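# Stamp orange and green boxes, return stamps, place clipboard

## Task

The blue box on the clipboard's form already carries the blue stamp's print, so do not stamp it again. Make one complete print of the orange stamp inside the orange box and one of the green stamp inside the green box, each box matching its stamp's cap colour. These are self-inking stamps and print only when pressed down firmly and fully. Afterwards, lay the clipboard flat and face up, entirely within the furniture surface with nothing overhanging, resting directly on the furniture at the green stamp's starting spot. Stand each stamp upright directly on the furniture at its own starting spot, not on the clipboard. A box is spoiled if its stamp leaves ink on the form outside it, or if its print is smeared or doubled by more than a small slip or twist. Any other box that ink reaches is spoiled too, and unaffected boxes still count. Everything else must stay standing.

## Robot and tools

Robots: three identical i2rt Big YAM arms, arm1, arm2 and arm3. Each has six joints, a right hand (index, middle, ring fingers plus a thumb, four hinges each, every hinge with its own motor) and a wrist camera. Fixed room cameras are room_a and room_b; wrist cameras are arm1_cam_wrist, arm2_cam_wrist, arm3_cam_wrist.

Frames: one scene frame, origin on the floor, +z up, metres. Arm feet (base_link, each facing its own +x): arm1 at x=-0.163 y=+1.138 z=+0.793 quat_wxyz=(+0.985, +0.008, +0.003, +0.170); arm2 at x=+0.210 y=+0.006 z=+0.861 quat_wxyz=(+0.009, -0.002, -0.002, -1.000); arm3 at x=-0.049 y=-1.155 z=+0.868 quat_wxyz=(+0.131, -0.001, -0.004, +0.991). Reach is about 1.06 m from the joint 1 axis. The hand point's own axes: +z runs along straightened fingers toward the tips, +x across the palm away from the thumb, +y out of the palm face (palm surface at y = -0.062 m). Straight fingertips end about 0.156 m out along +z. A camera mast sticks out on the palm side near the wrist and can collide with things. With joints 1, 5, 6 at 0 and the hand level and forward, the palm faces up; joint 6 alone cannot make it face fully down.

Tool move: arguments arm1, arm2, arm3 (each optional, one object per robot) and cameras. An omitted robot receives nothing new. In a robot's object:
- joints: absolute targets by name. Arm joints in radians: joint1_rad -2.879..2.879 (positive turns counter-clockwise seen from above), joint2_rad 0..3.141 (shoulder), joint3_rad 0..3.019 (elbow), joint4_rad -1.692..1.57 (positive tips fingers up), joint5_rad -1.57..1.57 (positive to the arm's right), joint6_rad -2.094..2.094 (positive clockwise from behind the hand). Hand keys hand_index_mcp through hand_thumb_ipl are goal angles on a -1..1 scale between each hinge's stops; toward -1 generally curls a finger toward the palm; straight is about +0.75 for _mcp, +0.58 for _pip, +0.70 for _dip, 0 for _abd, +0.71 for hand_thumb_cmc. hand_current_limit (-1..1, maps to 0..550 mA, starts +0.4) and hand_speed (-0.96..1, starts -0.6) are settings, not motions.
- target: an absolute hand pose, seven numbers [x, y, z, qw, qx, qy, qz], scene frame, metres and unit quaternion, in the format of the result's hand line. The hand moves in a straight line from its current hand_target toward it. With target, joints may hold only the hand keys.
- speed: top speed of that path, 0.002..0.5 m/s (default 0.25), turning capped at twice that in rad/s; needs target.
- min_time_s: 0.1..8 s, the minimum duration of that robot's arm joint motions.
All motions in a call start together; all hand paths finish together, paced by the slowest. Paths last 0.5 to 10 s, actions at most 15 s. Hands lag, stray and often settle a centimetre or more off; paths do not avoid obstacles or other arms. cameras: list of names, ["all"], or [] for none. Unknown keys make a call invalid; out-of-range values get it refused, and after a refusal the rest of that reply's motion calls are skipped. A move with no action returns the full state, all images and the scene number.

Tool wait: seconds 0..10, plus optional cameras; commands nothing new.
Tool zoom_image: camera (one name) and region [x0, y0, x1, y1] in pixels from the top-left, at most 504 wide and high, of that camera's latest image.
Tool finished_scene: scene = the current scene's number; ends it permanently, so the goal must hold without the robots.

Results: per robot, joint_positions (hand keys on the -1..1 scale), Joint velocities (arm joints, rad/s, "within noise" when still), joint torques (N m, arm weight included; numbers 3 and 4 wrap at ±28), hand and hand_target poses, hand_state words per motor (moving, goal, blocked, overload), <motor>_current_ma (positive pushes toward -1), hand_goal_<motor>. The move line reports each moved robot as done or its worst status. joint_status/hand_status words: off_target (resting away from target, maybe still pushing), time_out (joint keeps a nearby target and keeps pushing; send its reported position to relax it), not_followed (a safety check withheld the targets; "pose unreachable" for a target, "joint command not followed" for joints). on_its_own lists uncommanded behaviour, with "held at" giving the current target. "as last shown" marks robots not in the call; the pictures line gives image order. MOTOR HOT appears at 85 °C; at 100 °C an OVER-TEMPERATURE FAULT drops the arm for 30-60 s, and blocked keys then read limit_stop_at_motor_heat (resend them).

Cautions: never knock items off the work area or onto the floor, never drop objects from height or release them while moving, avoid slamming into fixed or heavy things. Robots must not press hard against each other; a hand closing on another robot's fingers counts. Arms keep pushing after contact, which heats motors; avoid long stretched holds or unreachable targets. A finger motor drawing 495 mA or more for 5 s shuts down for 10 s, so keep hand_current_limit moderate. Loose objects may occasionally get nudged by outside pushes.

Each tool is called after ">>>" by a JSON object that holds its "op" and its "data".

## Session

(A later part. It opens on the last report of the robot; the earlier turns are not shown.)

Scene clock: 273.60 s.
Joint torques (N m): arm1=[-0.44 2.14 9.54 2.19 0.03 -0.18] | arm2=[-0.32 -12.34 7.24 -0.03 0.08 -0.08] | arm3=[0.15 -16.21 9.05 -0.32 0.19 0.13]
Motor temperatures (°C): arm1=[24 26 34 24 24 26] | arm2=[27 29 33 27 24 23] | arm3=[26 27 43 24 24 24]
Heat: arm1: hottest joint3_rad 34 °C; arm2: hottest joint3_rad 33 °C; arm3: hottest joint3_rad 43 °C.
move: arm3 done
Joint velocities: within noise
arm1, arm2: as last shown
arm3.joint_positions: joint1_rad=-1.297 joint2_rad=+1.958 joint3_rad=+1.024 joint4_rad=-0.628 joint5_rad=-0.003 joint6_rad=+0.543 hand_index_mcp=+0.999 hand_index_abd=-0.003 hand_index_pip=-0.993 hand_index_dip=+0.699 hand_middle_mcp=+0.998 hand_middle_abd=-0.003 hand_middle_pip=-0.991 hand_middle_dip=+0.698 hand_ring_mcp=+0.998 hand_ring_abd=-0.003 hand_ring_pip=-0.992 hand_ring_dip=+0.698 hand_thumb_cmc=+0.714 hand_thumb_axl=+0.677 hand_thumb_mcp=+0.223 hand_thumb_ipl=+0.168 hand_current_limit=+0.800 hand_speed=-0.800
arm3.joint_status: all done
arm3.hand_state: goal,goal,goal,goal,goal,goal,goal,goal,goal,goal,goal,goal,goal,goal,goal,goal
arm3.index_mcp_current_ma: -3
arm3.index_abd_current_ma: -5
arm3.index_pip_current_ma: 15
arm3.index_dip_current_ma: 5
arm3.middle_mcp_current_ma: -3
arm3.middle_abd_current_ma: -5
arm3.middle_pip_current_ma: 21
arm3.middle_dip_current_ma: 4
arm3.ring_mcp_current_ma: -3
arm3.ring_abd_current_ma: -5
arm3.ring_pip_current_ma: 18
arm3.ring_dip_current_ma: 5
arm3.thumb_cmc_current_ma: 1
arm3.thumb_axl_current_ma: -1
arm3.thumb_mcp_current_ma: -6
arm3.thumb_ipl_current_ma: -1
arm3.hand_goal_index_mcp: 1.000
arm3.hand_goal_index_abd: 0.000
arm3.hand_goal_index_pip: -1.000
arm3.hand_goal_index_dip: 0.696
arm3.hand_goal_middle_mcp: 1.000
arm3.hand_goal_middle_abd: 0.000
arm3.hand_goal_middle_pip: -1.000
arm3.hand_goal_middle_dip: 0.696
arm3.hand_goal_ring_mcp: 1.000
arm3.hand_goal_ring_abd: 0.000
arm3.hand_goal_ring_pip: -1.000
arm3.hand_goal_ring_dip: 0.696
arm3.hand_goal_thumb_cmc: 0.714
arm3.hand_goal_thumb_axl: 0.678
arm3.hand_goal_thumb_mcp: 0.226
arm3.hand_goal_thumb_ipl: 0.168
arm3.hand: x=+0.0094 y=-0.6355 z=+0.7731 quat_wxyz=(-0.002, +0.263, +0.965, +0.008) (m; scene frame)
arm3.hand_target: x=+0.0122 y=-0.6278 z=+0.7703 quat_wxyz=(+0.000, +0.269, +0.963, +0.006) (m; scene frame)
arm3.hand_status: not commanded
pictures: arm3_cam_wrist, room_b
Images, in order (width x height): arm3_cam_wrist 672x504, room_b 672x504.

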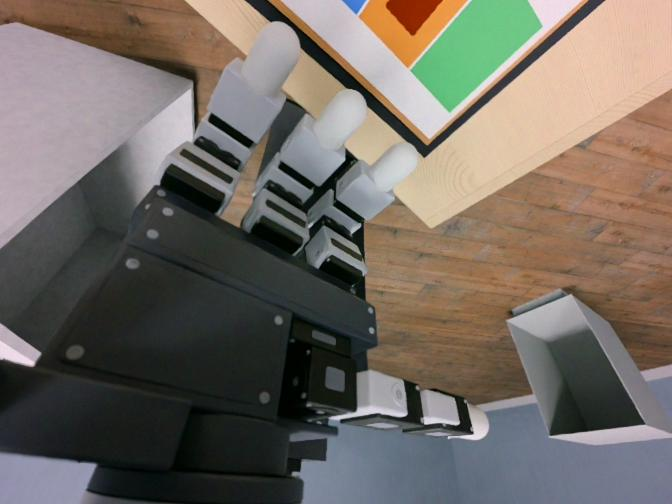

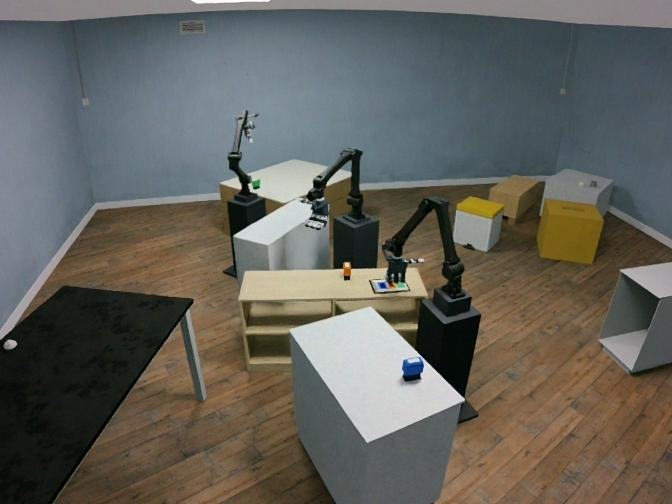

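>>> {"op": "move", "data": {"arm3": {"joints": {"joint2_rad": 2.181, "joint3_rad": 1.080, "joint4_rad": -0.446}, "min_time_s": 2.0}, "cameras": ["arm3_cam_wrist"]}}

>>> {"op": "zoom_image", "data": {"camera": "arm3_cam_wrist", "region": [180, 20, 430, 270]}}

Scene clock: 276.37 s.
Joint torques (N m): arm1=[-0.5 2.14 9.54 2.22 0.03 -0.17] | arm2=[-0.38 -12.34 7.25 -0.05 0.08 -0.08] | arm3=[0.09 -17.61 7.17 0.68 0.19 0.13]
Motor temperatures (°C): arm1=[24 26 34 24 24 26] | arm2=[27 29 33 27 24 23] | arm3=[26 27 43 24 24 24]
Heat: arm1: hottest joint3_rad 34 °C; arm2: hottest joint3_rad 33 °C; arm3: hottest joint3_rad 43 °C.
move: arm3 done
Joint velocities: within noise
arm1, arm2: as last shown
arm3.joint_positions: joint1_rad=-1.297 joint2_rad=+2.161 joint3_rad=+1.054 joint4_rad=-0.461 joint5_rad=-0.003 joint6_rad=+0.543 hand_index_mcp=+0.999 hand_index_abd=-0.003 hand_index_pip=-0.993 hand_index_dip=+0.699 hand_middle_mcp=+0.998 hand_middle_abd=-0.003 hand_middle_pip=-0.991 hand_middle_dip=+0.698 hand_ring_mcp=+0.998 hand_ring_abd=-0.003 hand_ring_pip=-0.992 hand_ring_dip=+0.698 hand_thumb_cmc=+0.714 hand_thumb_axl=+0.677 hand_thumb_mcp=+0.223 hand_thumb_ipl=+0.168 hand_current_limit=+0.800 hand_speed=-0.800
arm3.joint_status: all done
arm3.hand_state: goal,goal,goal,goal,goal,goal,goal,goal,goal,goal,goal,goal,goal,goal,goal,goal
arm3.index_mcp_current_ma: -3
arm3.index_abd_current_ma: -5
arm3.index_pip_current_ma: 15
arm3.index_dip_current_ma: 5
arm3.middle_mcp_current_ma: -3
arm3.middle_abd_current_ma: -5
arm3.middle_pip_current_ma: 20
arm3.middle_dip_current_ma: 4
arm3.ring_mcp_current_ma: -3
arm3.ring_abd_current_ma: -5
arm3.ring_pip_current_ma: 17
arm3.ring_dip_current_ma: 5
arm3.thumb_cmc_current_ma: 1
arm3.thumb_axl_current_ma: -1
arm3.thumb_mcp_current_ma: -6
arm3.thumb_ipl_current_ma: -1
arm3.hand_goal_index_mcp: 1.000
arm3.hand_goal_index_abd: 0.000
arm3.hand_goal_index_pip: -1.000
arm3.hand_goal_index_dip: 0.696
arm3.hand_goal_middle_mcp: 1.000
arm3.hand_goal_middle_abd: 0.000
arm3.hand_goal_middle_pip: -1.000
arm3.hand_goal_middle_dip: 0.696
arm3.hand_goal_ring_mcp: 1.000
arm3.hand_goal_ring_abd: 0.000
arm3.hand_goal_ring_pip: -1.000
arm3.hand_goal_ring_dip: 0.696
arm3.hand_goal_thumb_cmc: 0.714
arm3.hand_goal_thumb_axl: 0.678
arm3.hand_goal_thumb_mcp: 0.226
arm3.hand_goal_thumb_ipl: 0.168
arm3.hand: x=+0.0097 y=-0.6317 z=+0.6897 quat_wxyz=(-0.001, +0.263, +0.965, +0.005) (m; scene frame)
arm3.hand_target: x=+0.0125 y=-0.6194 z=+0.6873 quat_wxyz=(-0.003, +0.269, +0.963, +0.016) (m; scene frame)
arm3.hand_status: not commanded
pictures: arm3_cam_wrist
Images, in order (width x height): arm3_cam_wrist 672x504.

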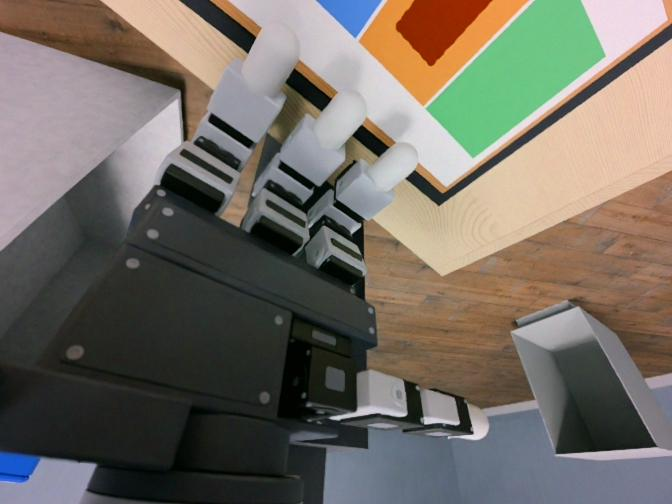

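Scaled by 2.016 from the camera's 672x504 image, which has a finer 960x720 frame.

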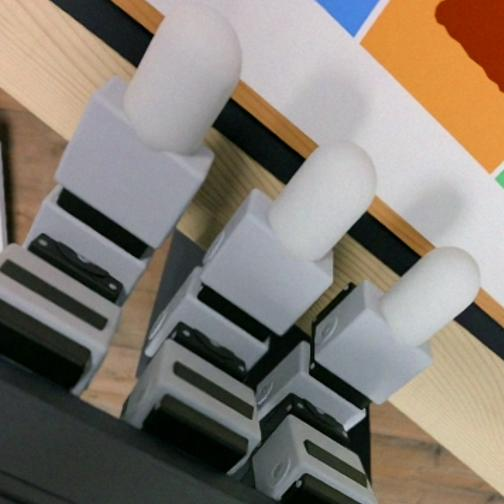

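>>> {"op": "move", "data": {"arm3": {"joints": {"joint2_rad": 2.15, "joint3_rad": 0.985, "joint4_rad": -0.43}, "min_time_s": 0.8}}}

>>> {"op": "move", "data": {"arm3": {"joints": {"joint2_rad": 2.187, "joint3_rad": 1.062, "joint4_rad": -0.425}, "min_time_s": 1.0}, "cameras": ["arm3_cam_wrist"]}}

>>> {"op": "zoom_image", "data": {"camera": "arm3_cam_wrist", "region": [200, 20, 400, 170]}}

Scene clock: 278.23 s.
Joint torques (N m): arm1=[-0.56 2.14 9.57 2.18 0.02 -0.18] | arm2=[-0.26 -12.34 7.25 -0.05 0.08 -0.08] | arm3=[0.09 -18.84 3.81 0.5 0.19 0.13]
Motor temperatures (°C): arm1=[24 26 34 24 24 26] | arm2=[27 29 33 27 24 23] | arm3=[26 27 43 24 24 24]
Heat: arm1: hottest joint3_rad 34 °C; arm2: hottest joint3_rad 33 °C; arm3: hottest joint3_rad 43 °C.
move: arm3 done
Joint velocities: within noise
arm1, arm2: as last shown
arm3.joint_positions: joint1_rad=-1.297 joint2_rad=+2.158 joint3_rad=+0.987 joint4_rad=-0.443 joint5_rad=-0.003 joint6_rad=+0.544 hand_index_mcp=+0.999 hand_index_abd=-0.003 hand_index_pip=-0.993 hand_index_dip=+0.699 hand_middle_mcp=+0.998 hand_middle_abd=-0.003 hand_middle_pip=-0.991 hand_middle_dip=+0.698 hand_ring_mcp=+0.998 hand_ring_abd=-0.003 hand_ring_pip=-0.992 hand_ring_dip=+0.698 hand_thumb_cmc=+0.714 hand_thumb_axl=+0.677 hand_thumb_mcp=+0.223 hand_thumb_ipl=+0.168 hand_current_limit=+0.800 hand_speed=-0.800
arm3.joint_status: all done
arm3.hand_state: goal,goal,goal,goal,goal,goal,goal,goal,goal,goal,goal,goal,goal,goal,goal,goal
arm3.index_mcp_current_ma: -3
arm3.index_abd_current_ma: -5
arm3.index_pip_current_ma: 15
arm3.index_dip_current_ma: 5
arm3.middle_mcp_current_ma: -3
arm3.middle_abd_current_ma: -5
arm3.middle_pip_current_ma: 20
arm3.middle_dip_current_ma: 4
arm3.ring_mcp_current_ma: -3
arm3.ring_abd_current_ma: -5
arm3.ring_pip_current_ma: 17
arm3.ring_dip_current_ma: 5
arm3.thumb_cmc_current_ma: 1
arm3.thumb_axl_current_ma: -1
arm3.thumb_mcp_current_ma: -6
arm3.thumb_ipl_current_ma: -1
arm3.hand_goal_index_mcp: 1.000
arm3.hand_goal_index_abd: 0.000
arm3.hand_goal_index_pip: -1.000
arm3.hand_goal_index_dip: 0.696
arm3.hand_goal_middle_mcp: 1.000
arm3.hand_goal_middle_abd: 0.000
arm3.hand_goal_middle_pip: -1.000
arm3.hand_goal_middle_dip: 0.696
arm3.hand_goal_ring_mcp: 1.000
arm3.hand_goal_ring_abd: 0.000
arm3.hand_goal_ring_pip: -1.000
arm3.hand_goal_ring_dip: 0.696
arm3.hand_goal_thumb_cmc: 0.714
arm3.hand_goal_thumb_axl: 0.678
arm3.hand_goal_thumb_mcp: 0.226
arm3.hand_goal_thumb_ipl: 0.168
arm3.hand: x=+0.0101 y=-0.6656 z=+0.6780 quat_wxyz=(+0.005, +0.263, +0.965, -0.017) (m; scene frame)
arm3.hand_target: x=+0.0128 y=-0.6622 z=+0.6819 quat_wxyz=(+0.004, +0.269, +0.963, -0.008) (m; scene frame)
arm3.hand_status: not commanded
pictures: none

Scene clock: 279.53 s.
Joint torques (N m): arm1=[-0.56 2.26 9.54 2.18 0.02 -0.18] | arm2=[-0.32 -12.34 7.25 -0.06 0.08 -0.08] | arm3=[0.09 -17.14 6.63 0.58 0.19 0.12]
Motor temperatures (°C): arm1=[24 26 34 24 24 26] | arm2=[27 29 33 27 24 23] | arm3=[26 27 43 24 24 24]
Heat: arm1: hottest joint3_rad 34 °C; arm2: hottest joint3_rad 33 °C; arm3: hottest joint3_rad 43 °C.
move: arm3 done
Joint velocities: within noise
arm1, arm2: as last shown
arm3.joint_positions: joint1_rad=-1.297 joint2_rad=+2.164 joint3_rad=+1.040 joint4_rad=-0.437 joint5_rad=-0.003 joint6_rad=+0.544 hand_index_mcp=+0.999 hand_index_abd=-0.003 hand_index_pip=-0.993 hand_index_dip=+0.699 hand_middle_mcp=+0.998 hand_middle_abd=-0.003 hand_middle_pip=-0.991 hand_middle_dip=+0.698 hand_ring_mcp=+0.998 hand_ring_abd=-0.003 hand_ring_pip=-0.992 hand_ring_dip=+0.698 hand_thumb_cmc=+0.714 hand_thumb_axl=+0.677 hand_thumb_mcp=+0.223 hand_thumb_ipl=+0.168 hand_current_limit=+0.800 hand_speed=-0.800
arm3.joint_status: all done
arm3.hand_state: goal,goal,goal,goal,goal,goal,goal,goal,goal,goal,goal,goal,goal,goal,goal,goal
arm3.index_mcp_current_ma: -3
arm3.index_abd_current_ma: -5
arm3.index_pip_current_ma: 15
arm3.index_dip_current_ma: 5
arm3.middle_mcp_current_ma: -3
arm3.middle_abd_current_ma: -5
arm3.middle_pip_current_ma: 20
arm3.middle_dip_current_ma: 4
arm3.ring_mcp_current_ma: -3
arm3.ring_abd_current_ma: -5
arm3.ring_pip_current_ma: 17
arm3.ring_dip_current_ma: 5
arm3.thumb_cmc_current_ma: 1
arm3.thumb_axl_current_ma: -1
arm3.thumb_mcp_current_ma: -6
arm3.thumb_ipl_current_ma: -1
arm3.hand_goal_index_mcp: 1.000
arm3.hand_goal_index_abd: 0.000
arm3.hand_goal_index_pip: -1.000
arm3.hand_goal_index_dip: 0.696
arm3.hand_goal_middle_mcp: 1.000
arm3.hand_goal_middle_abd: 0.000
arm3.hand_goal_middle_pip: -1.000
arm3.hand_goal_middle_dip: 0.696
arm3.hand_goal_ring_mcp: 1.000
arm3.hand_goal_ring_abd: 0.000
arm3.hand_goal_ring_pip: -1.000
arm3.hand_goal_ring_dip: 0.696
arm3.hand_goal_thumb_cmc: 0.714
arm3.hand_goal_thumb_axl: 0.678
arm3.hand_goal_thumb_mcp: 0.226
arm3.hand_goal_thumb_ipl: 0.168
arm3.hand: x=+0.0098 y=-0.6348 z=+0.6865 quat_wxyz=(-0.002, +0.263, +0.965, +0.008) (m; scene frame)
arm3.hand_target: x=+0.0125 y=-0.6268 z=+0.6812 quat_wxyz=(-0.002, +0.269, +0.963, +0.014) (m; scene frame)
arm3.hand_status: not commanded
pictures: arm3_cam_wrist
Images, in order (width x height): arm3_cam_wrist 672x504.

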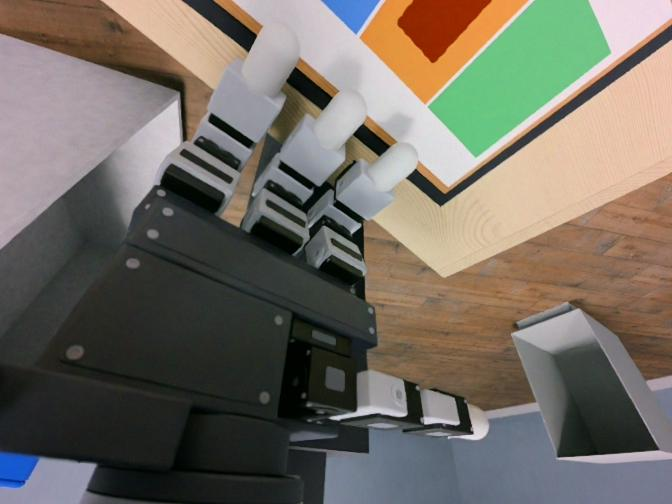

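Scaled by 2.520 from the camera's 672x504 image, which has a finer 960x720 frame.

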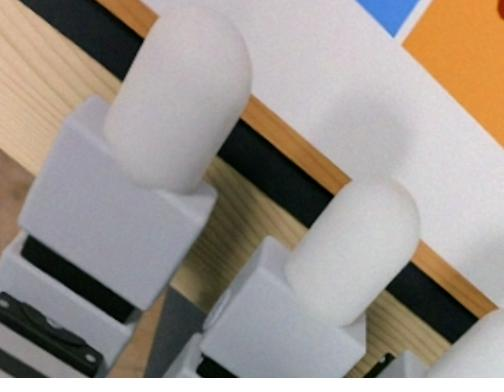

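>>> {"op": "move", "data": {"arm3": {"joints": {"joint2_rad": 2.235, "joint4_rad": -0.425}, "min_time_s": 1.2}, "cameras": ["arm3_cam_wrist"]}}

>>> {"op": "zoom_image", "data": {"camera": "arm3_cam_wrist", "region": [200, 20, 400, 170]}}

Scene clock: 281.30 s.
Joint torques (N m): arm1=[-0.62 2.14 9.55 2.19 0.02 -0.18] | arm2=[-0.32 -12.34 7.24 -0.03 0.08 -0.08] | arm3=[0.09 -15.56 6.3 0.51 0.14 0.12]
Motor temperatures (°C): arm1=[24 26 34 24 24 26] | arm2=[27 29 33 27 24 23] | arm3=[26 27 43 24 24 24]
Heat: arm1: hottest joint3_rad 34 °C; arm2: hottest joint3_rad 33 °C; arm3: hottest joint3_rad 43 °C.
move: arm3 done
Joint velocities: within noise
arm1, arm2: as last shown
arm3.joint_positions: joint1_rad=-1.297 joint2_rad=+2.193 joint3_rad=+1.040 joint4_rad=-0.437 joint5_rad=-0.002 joint6_rad=+0.544 hand_index_mcp=+0.997 hand_index_abd=-0.001 hand_index_pip=-1.000 hand_index_dip=+0.699 hand_middle_mcp=+0.997 hand_middle_abd=-0.001 hand_middle_pip=-1.000 hand_middle_dip=+0.698 hand_ring_mcp=+0.998 hand_ring_abd=-0.002 hand_ring_pip=-1.000 hand_ring_dip=+0.698 hand_thumb_cmc=+0.714 hand_thumb_axl=+0.677 hand_thumb_mcp=+0.223 hand_thumb_ipl=+0.168 hand_current_limit=+0.800 hand_speed=-0.800
arm3.joint_status: all done
arm3.hand_state: goal,goal,goal,goal,goal,goal,goal,goal,goal,goal,goal,goal,goal,goal,goal,goal
arm3.index_mcp_current_ma: -7
arm3.index_abd_current_ma: -2
arm3.index_pip_current_ma: 0
arm3.index_dip_current_ma: 5
arm3.middle_mcp_current_ma: -6
arm3.middle_abd_current_ma: -2
arm3.middle_pip_current_ma: 0
arm3.middle_dip_current_ma: 4
arm3.ring_mcp_current_ma: -3
arm3.ring_abd_current_ma: -2
arm3.ring_pip_current_ma: 0
arm3.ring_dip_current_ma: 5
arm3.thumb_cmc_current_ma: 1
arm3.thumb_axl_current_ma: -1
arm3.thumb_mcp_current_ma: -6
arm3.thumb_ipl_current_ma: -1
arm3.hand_goal_index_mcp: 1.000
arm3.hand_goal_index_abd: 0.000
arm3.hand_goal_index_pip: -1.000
arm3.hand_goal_index_dip: 0.696
arm3.hand_goal_middle_mcp: 1.000
arm3.hand_goal_middle_abd: 0.000
arm3.hand_goal_middle_pip: -1.000
arm3.hand_goal_middle_dip: 0.696
arm3.hand_goal_ring_mcp: 1.000
arm3.hand_goal_ring_abd: 0.000
arm3.hand_goal_ring_pip: -1.000
arm3.hand_goal_ring_dip: 0.696
arm3.hand_goal_thumb_cmc: 0.714
arm3.hand_goal_thumb_axl: 0.678
arm3.hand_goal_thumb_mcp: 0.226
arm3.hand_goal_thumb_ipl: 0.168
arm3.hand: x=+0.0101 y=-0.6439 z=+0.6725 quat_wxyz=(+0.003, +0.263, +0.965, -0.005) (m; scene frame)
arm3.hand_target: x=+0.0127 y=-0.6426 z=+0.6574 quat_wxyz=(+0.004, +0.269, +0.963, -0.009) (m; scene frame)
arm3.hand_status: not commanded
pictures: arm3_cam_wrist
Images, in order (width x height): arm3_cam_wrist 672x504.

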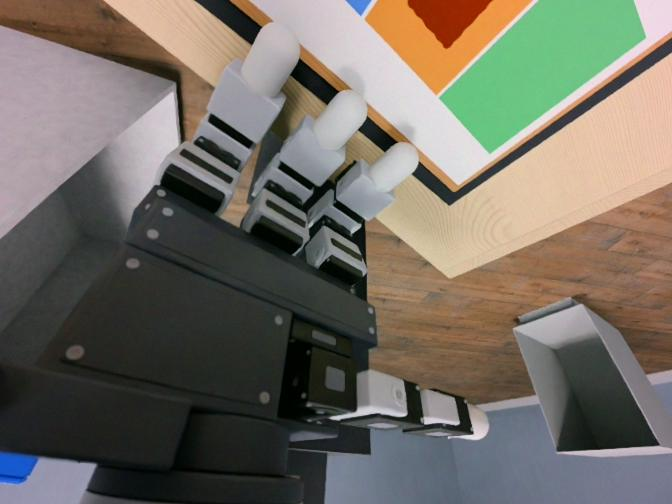

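Scaled by 2.520 from the camera's 672x504 image, which has a finer 960x720 frame.

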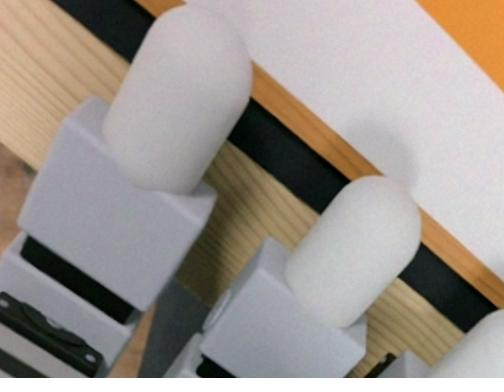

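>>> {"op": "move", "data": {"arm3": {"joints": {"joint1_rad": -1.337, "joint2_rad": 2.268, "joint3_rad": 1.142, "joint4_rad": -0.425, "joint6_rad": 0.508}, "min_time_s": 1.5}, "cameras": ["arm3_cam_wrist"]}}

>>> {"op": "zoom_image", "data": {"camera": "arm3_cam_wrist", "region": [200, 20, 400, 170]}}

Scene clock: 283.77 s.
Joint torques (N m): arm1=[-0.56 2.14 9.54 2.18 0.02 -0.18] | arm2=[-0.32 -12.28 7.25 -0.05 0.08 -0.08] | arm3=[-0.91 -15.56 8.1 0.59 0.08 -0.19]
Motor temperatures (°C): arm1=[24 26 34 24 24 26] | arm2=[27 29 33 27 24 23] | arm3=[26 27 42 24 24 24]
Heat: arm1: hottest joint3_rad 34 °C; arm2: hottest joint3_rad 33 °C; arm3: hottest joint3_rad 42 °C.
move: arm3 done
Joint velocities: within noise
arm1, arm2: as last shown
arm3.joint_positions: joint1_rad=-1.321 joint2_rad=+2.217 joint3_rad=+1.106 joint4_rad=-0.437 joint5_rad=+0.000 joint6_rad=+0.528 hand_index_mcp=+1.000 hand_index_abd=+0.010 hand_index_pip=-1.000 hand_index_dip=+0.699 hand_middle_mcp=+1.000 hand_middle_abd=-0.001 hand_middle_pip=-0.993 hand_middle_dip=+0.698 hand_ring_mcp=+1.000 hand_ring_abd=-0.001 hand_ring_pip=-0.994 hand_ring_dip=+0.698 hand_thumb_cmc=+0.714 hand_thumb_axl=+0.677 hand_thumb_mcp=+0.223 hand_thumb_ipl=+0.168 hand_current_limit=+0.800 hand_speed=-0.800
arm3.joint_status: all done
arm3.hand_state: goal,goal,goal,goal,goal,goal,goal,goal,goal,goal,goal,goal,goal,goal,goal,goal
arm3.index_mcp_current_ma: 0
arm3.index_abd_current_ma: 22
arm3.index_pip_current_ma: 0
arm3.index_dip_current_ma: 5
arm3.middle_mcp_current_ma: 0
arm3.middle_abd_current_ma: -1
arm3.middle_pip_current_ma: 16
arm3.middle_dip_current_ma: 4
arm3.ring_mcp_current_ma: 0
arm3.ring_abd_current_ma: -1
arm3.ring_pip_current_ma: 14
arm3.ring_dip_current_ma: 5
arm3.thumb_cmc_current_ma: 1
arm3.thumb_axl_current_ma: -1
arm3.thumb_mcp_current_ma: -6
arm3.thumb_ipl_current_ma: -1
arm3.hand_goal_index_mcp: 1.000
arm3.hand_goal_index_abd: 0.000
arm3.hand_goal_index_pip: -1.000
arm3.hand_goal_index_dip: 0.696
arm3.hand_goal_middle_mcp: 1.000
arm3.hand_goal_middle_abd: 0.000
arm3.hand_goal_middle_pip: -1.000
arm3.hand_goal_middle_dip: 0.696
arm3.hand_goal_ring_mcp: 1.000
arm3.hand_goal_ring_abd: 0.000
arm3.hand_goal_ring_pip: -1.000
arm3.hand_goal_ring_dip: 0.696
arm3.hand_goal_thumb_cmc: 0.714
arm3.hand_goal_thumb_axl: 0.678
arm3.hand_goal_thumb_mcp: 0.226
arm3.hand_goal_thumb_ipl: 0.168
arm3.hand: x=+0.0225 y=-0.6135 z=+0.6755 quat_wxyz=(-0.002, +0.268, +0.963, +0.015) (m; scene frame)
arm3.hand_target: x=+0.0299 y=-0.6060 z=+0.6582 quat_wxyz=(-0.002, +0.265, +0.964, +0.014) (m; scene frame)
arm3.hand_status: not commanded
pictures: arm3_cam_wrist
Images, in order (width x height): arm3_cam_wrist 672x504.

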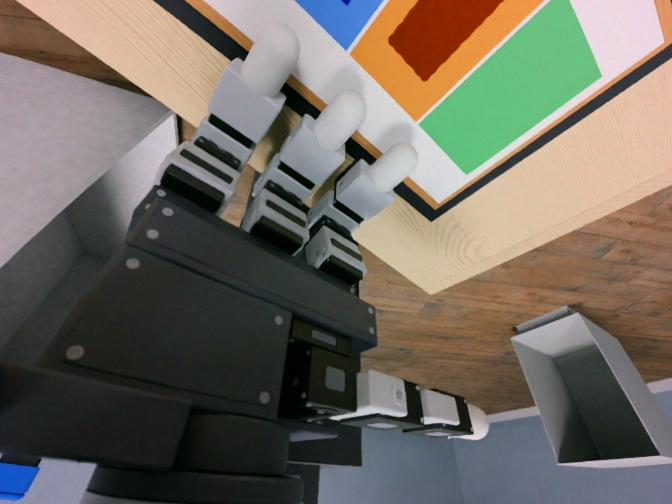

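Scaled by 2.520 from the camera's 672x504 image, which has a finer 960x720 frame.

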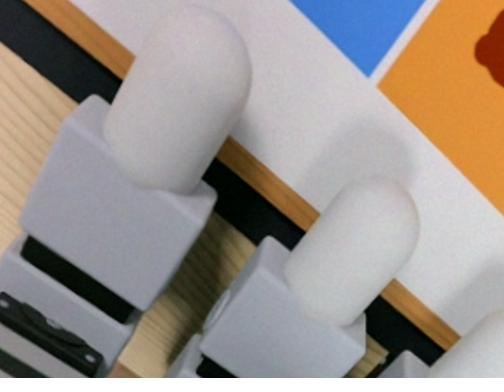

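>>> {"op": "move", "data": {"arm3": {"joints": {"joint1_rad": -1.3665, "joint2_rad": 2.30, "joint3_rad": 1.227, "joint4_rad": -0.492, "joint6_rad": 0.4785}, "min_time_s": 1.5}, "cameras": ["arm3_cam_wrist", "room_b"]}}

>>> {"op": "zoom_image", "data": {"camera": "arm3_cam_wrist", "region": [200, 20, 500, 320]}}

>>> {"op": "zoom_image", "data": {"camera": "room_b", "region": [330, 190, 490, 310]}}

Scene clock: 286.53 s.
Joint torques (N m): arm1=[-0.5 2.2 9.51 2.19 0.03 -0.18] | arm2=[-0.38 -12.34 7.23 -0.02 0.08 -0.08] | arm3=[-2.32 -14.92 10.88 1.44 0.7 -0.28]
Motor temperatures (°C): arm1=[24 26 34 24 24 26] | arm2=[27 29 33 27 24 23] | arm3=[26 27 42 24 24 24]
Heat: arm1: hottest joint3_rad 34 °C; arm2: hottest joint3_rad 33 °C; arm3: hottest joint3_rad 42 °C.
move: arm3 done
Joint velocities: within noise
arm1, arm2: as last shown
arm3.joint_positions: joint1_rad=-1.333 joint2_rad=+2.235 joint3_rad=+1.162 joint4_rad=-0.530 joint5_rad=-0.017 joint6_rad=+0.507 hand_index_mcp=+1.000 hand_index_abd=+0.008 hand_index_pip=-1.000 hand_index_dip=+0.699 hand_middle_mcp=+1.000 hand_middle_abd=-0.001 hand_middle_pip=-0.996 hand_middle_dip=+0.698 hand_ring_mcp=+0.996 hand_ring_abd=-0.001 hand_ring_pip=-1.000 hand_ring_dip=+0.698 hand_thumb_cmc=+0.714 hand_thumb_axl=+0.677 hand_thumb_mcp=+0.223 hand_thumb_ipl=+0.168 hand_current_limit=+0.800 hand_speed=-0.800
arm3.joint_status: all done
arm3.hand_state: goal,goal,goal,goal,goal,goal,goal,goal,goal,goal,goal,goal,goal,goal,goal,goal
arm3.index_mcp_current_ma: 0
arm3.index_abd_current_ma: 16
arm3.index_pip_current_ma: 0
arm3.index_dip_current_ma: 5
arm3.middle_mcp_current_ma: 0
arm3.middle_abd_current_ma: -1
arm3.middle_pip_current_ma: 8
arm3.middle_dip_current_ma: 4
arm3.ring_mcp_current_ma: -8
arm3.ring_abd_current_ma: -1
arm3.ring_pip_current_ma: 0
arm3.ring_dip_current_ma: 5
arm3.thumb_cmc_current_ma: 1
arm3.thumb_axl_current_ma: -1
arm3.thumb_mcp_current_ma: -6
arm3.thumb_ipl_current_ma: -1
arm3.hand_goal_index_mcp: 1.000
arm3.hand_goal_index_abd: 0.000
arm3.hand_goal_index_pip: -1.000
arm3.hand_goal_index_dip: 0.696
arm3.hand_goal_middle_mcp: 1.000
arm3.hand_goal_middle_abd: 0.000
arm3.hand_goal_middle_pip: -1.000
arm3.hand_goal_middle_dip: 0.696
arm3.hand_goal_ring_mcp: 1.000
arm3.hand_goal_ring_abd: 0.000
arm3.hand_goal_ring_pip: -1.000
arm3.hand_goal_ring_dip: 0.696
arm3.hand_goal_thumb_cmc: 0.714
arm3.hand_goal_thumb_axl: 0.678
arm3.hand_goal_thumb_mcp: 0.226
arm3.hand_goal_thumb_ipl: 0.168
arm3.hand: x=+0.0246 y=-0.6087 z=+0.6727 quat_wxyz=(-0.004, +0.263, +0.965, -0.013) (m; scene frame)
arm3.hand_target: x=+0.0458 y=-0.5842 z=+0.6574 quat_wxyz=(+0.000, +0.266, +0.964, +0.007) (m; scene frame)
arm3.hand_status: not commanded
pictures: arm3_cam_wrist, room_b
Images, in order (width x height): arm3_cam_wrist 672x504, room_b 672x504.

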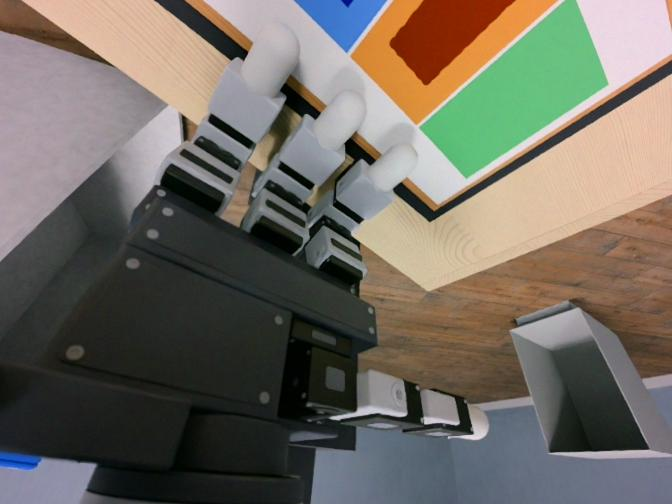

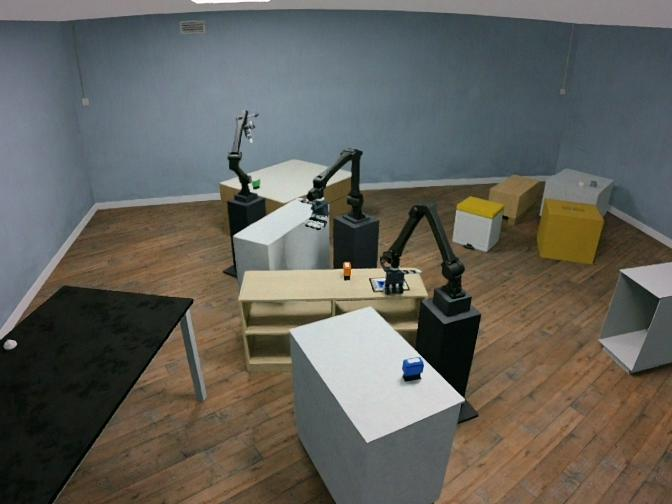

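Scaled by 1.680 from the camera's 672x504 image, which has a finer 960x720 frame.

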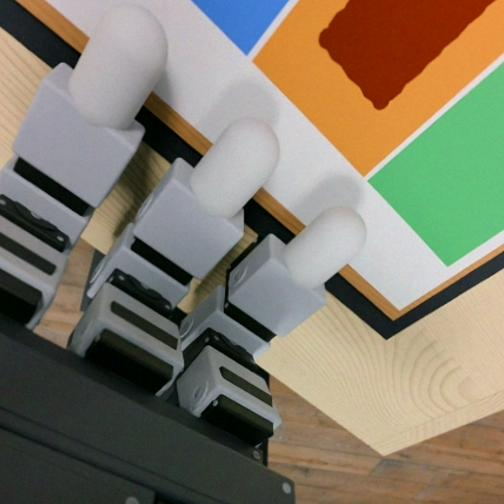

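Scaled by 3.150 from the camera's 672x504 image, which has a finer 960x720 frame.

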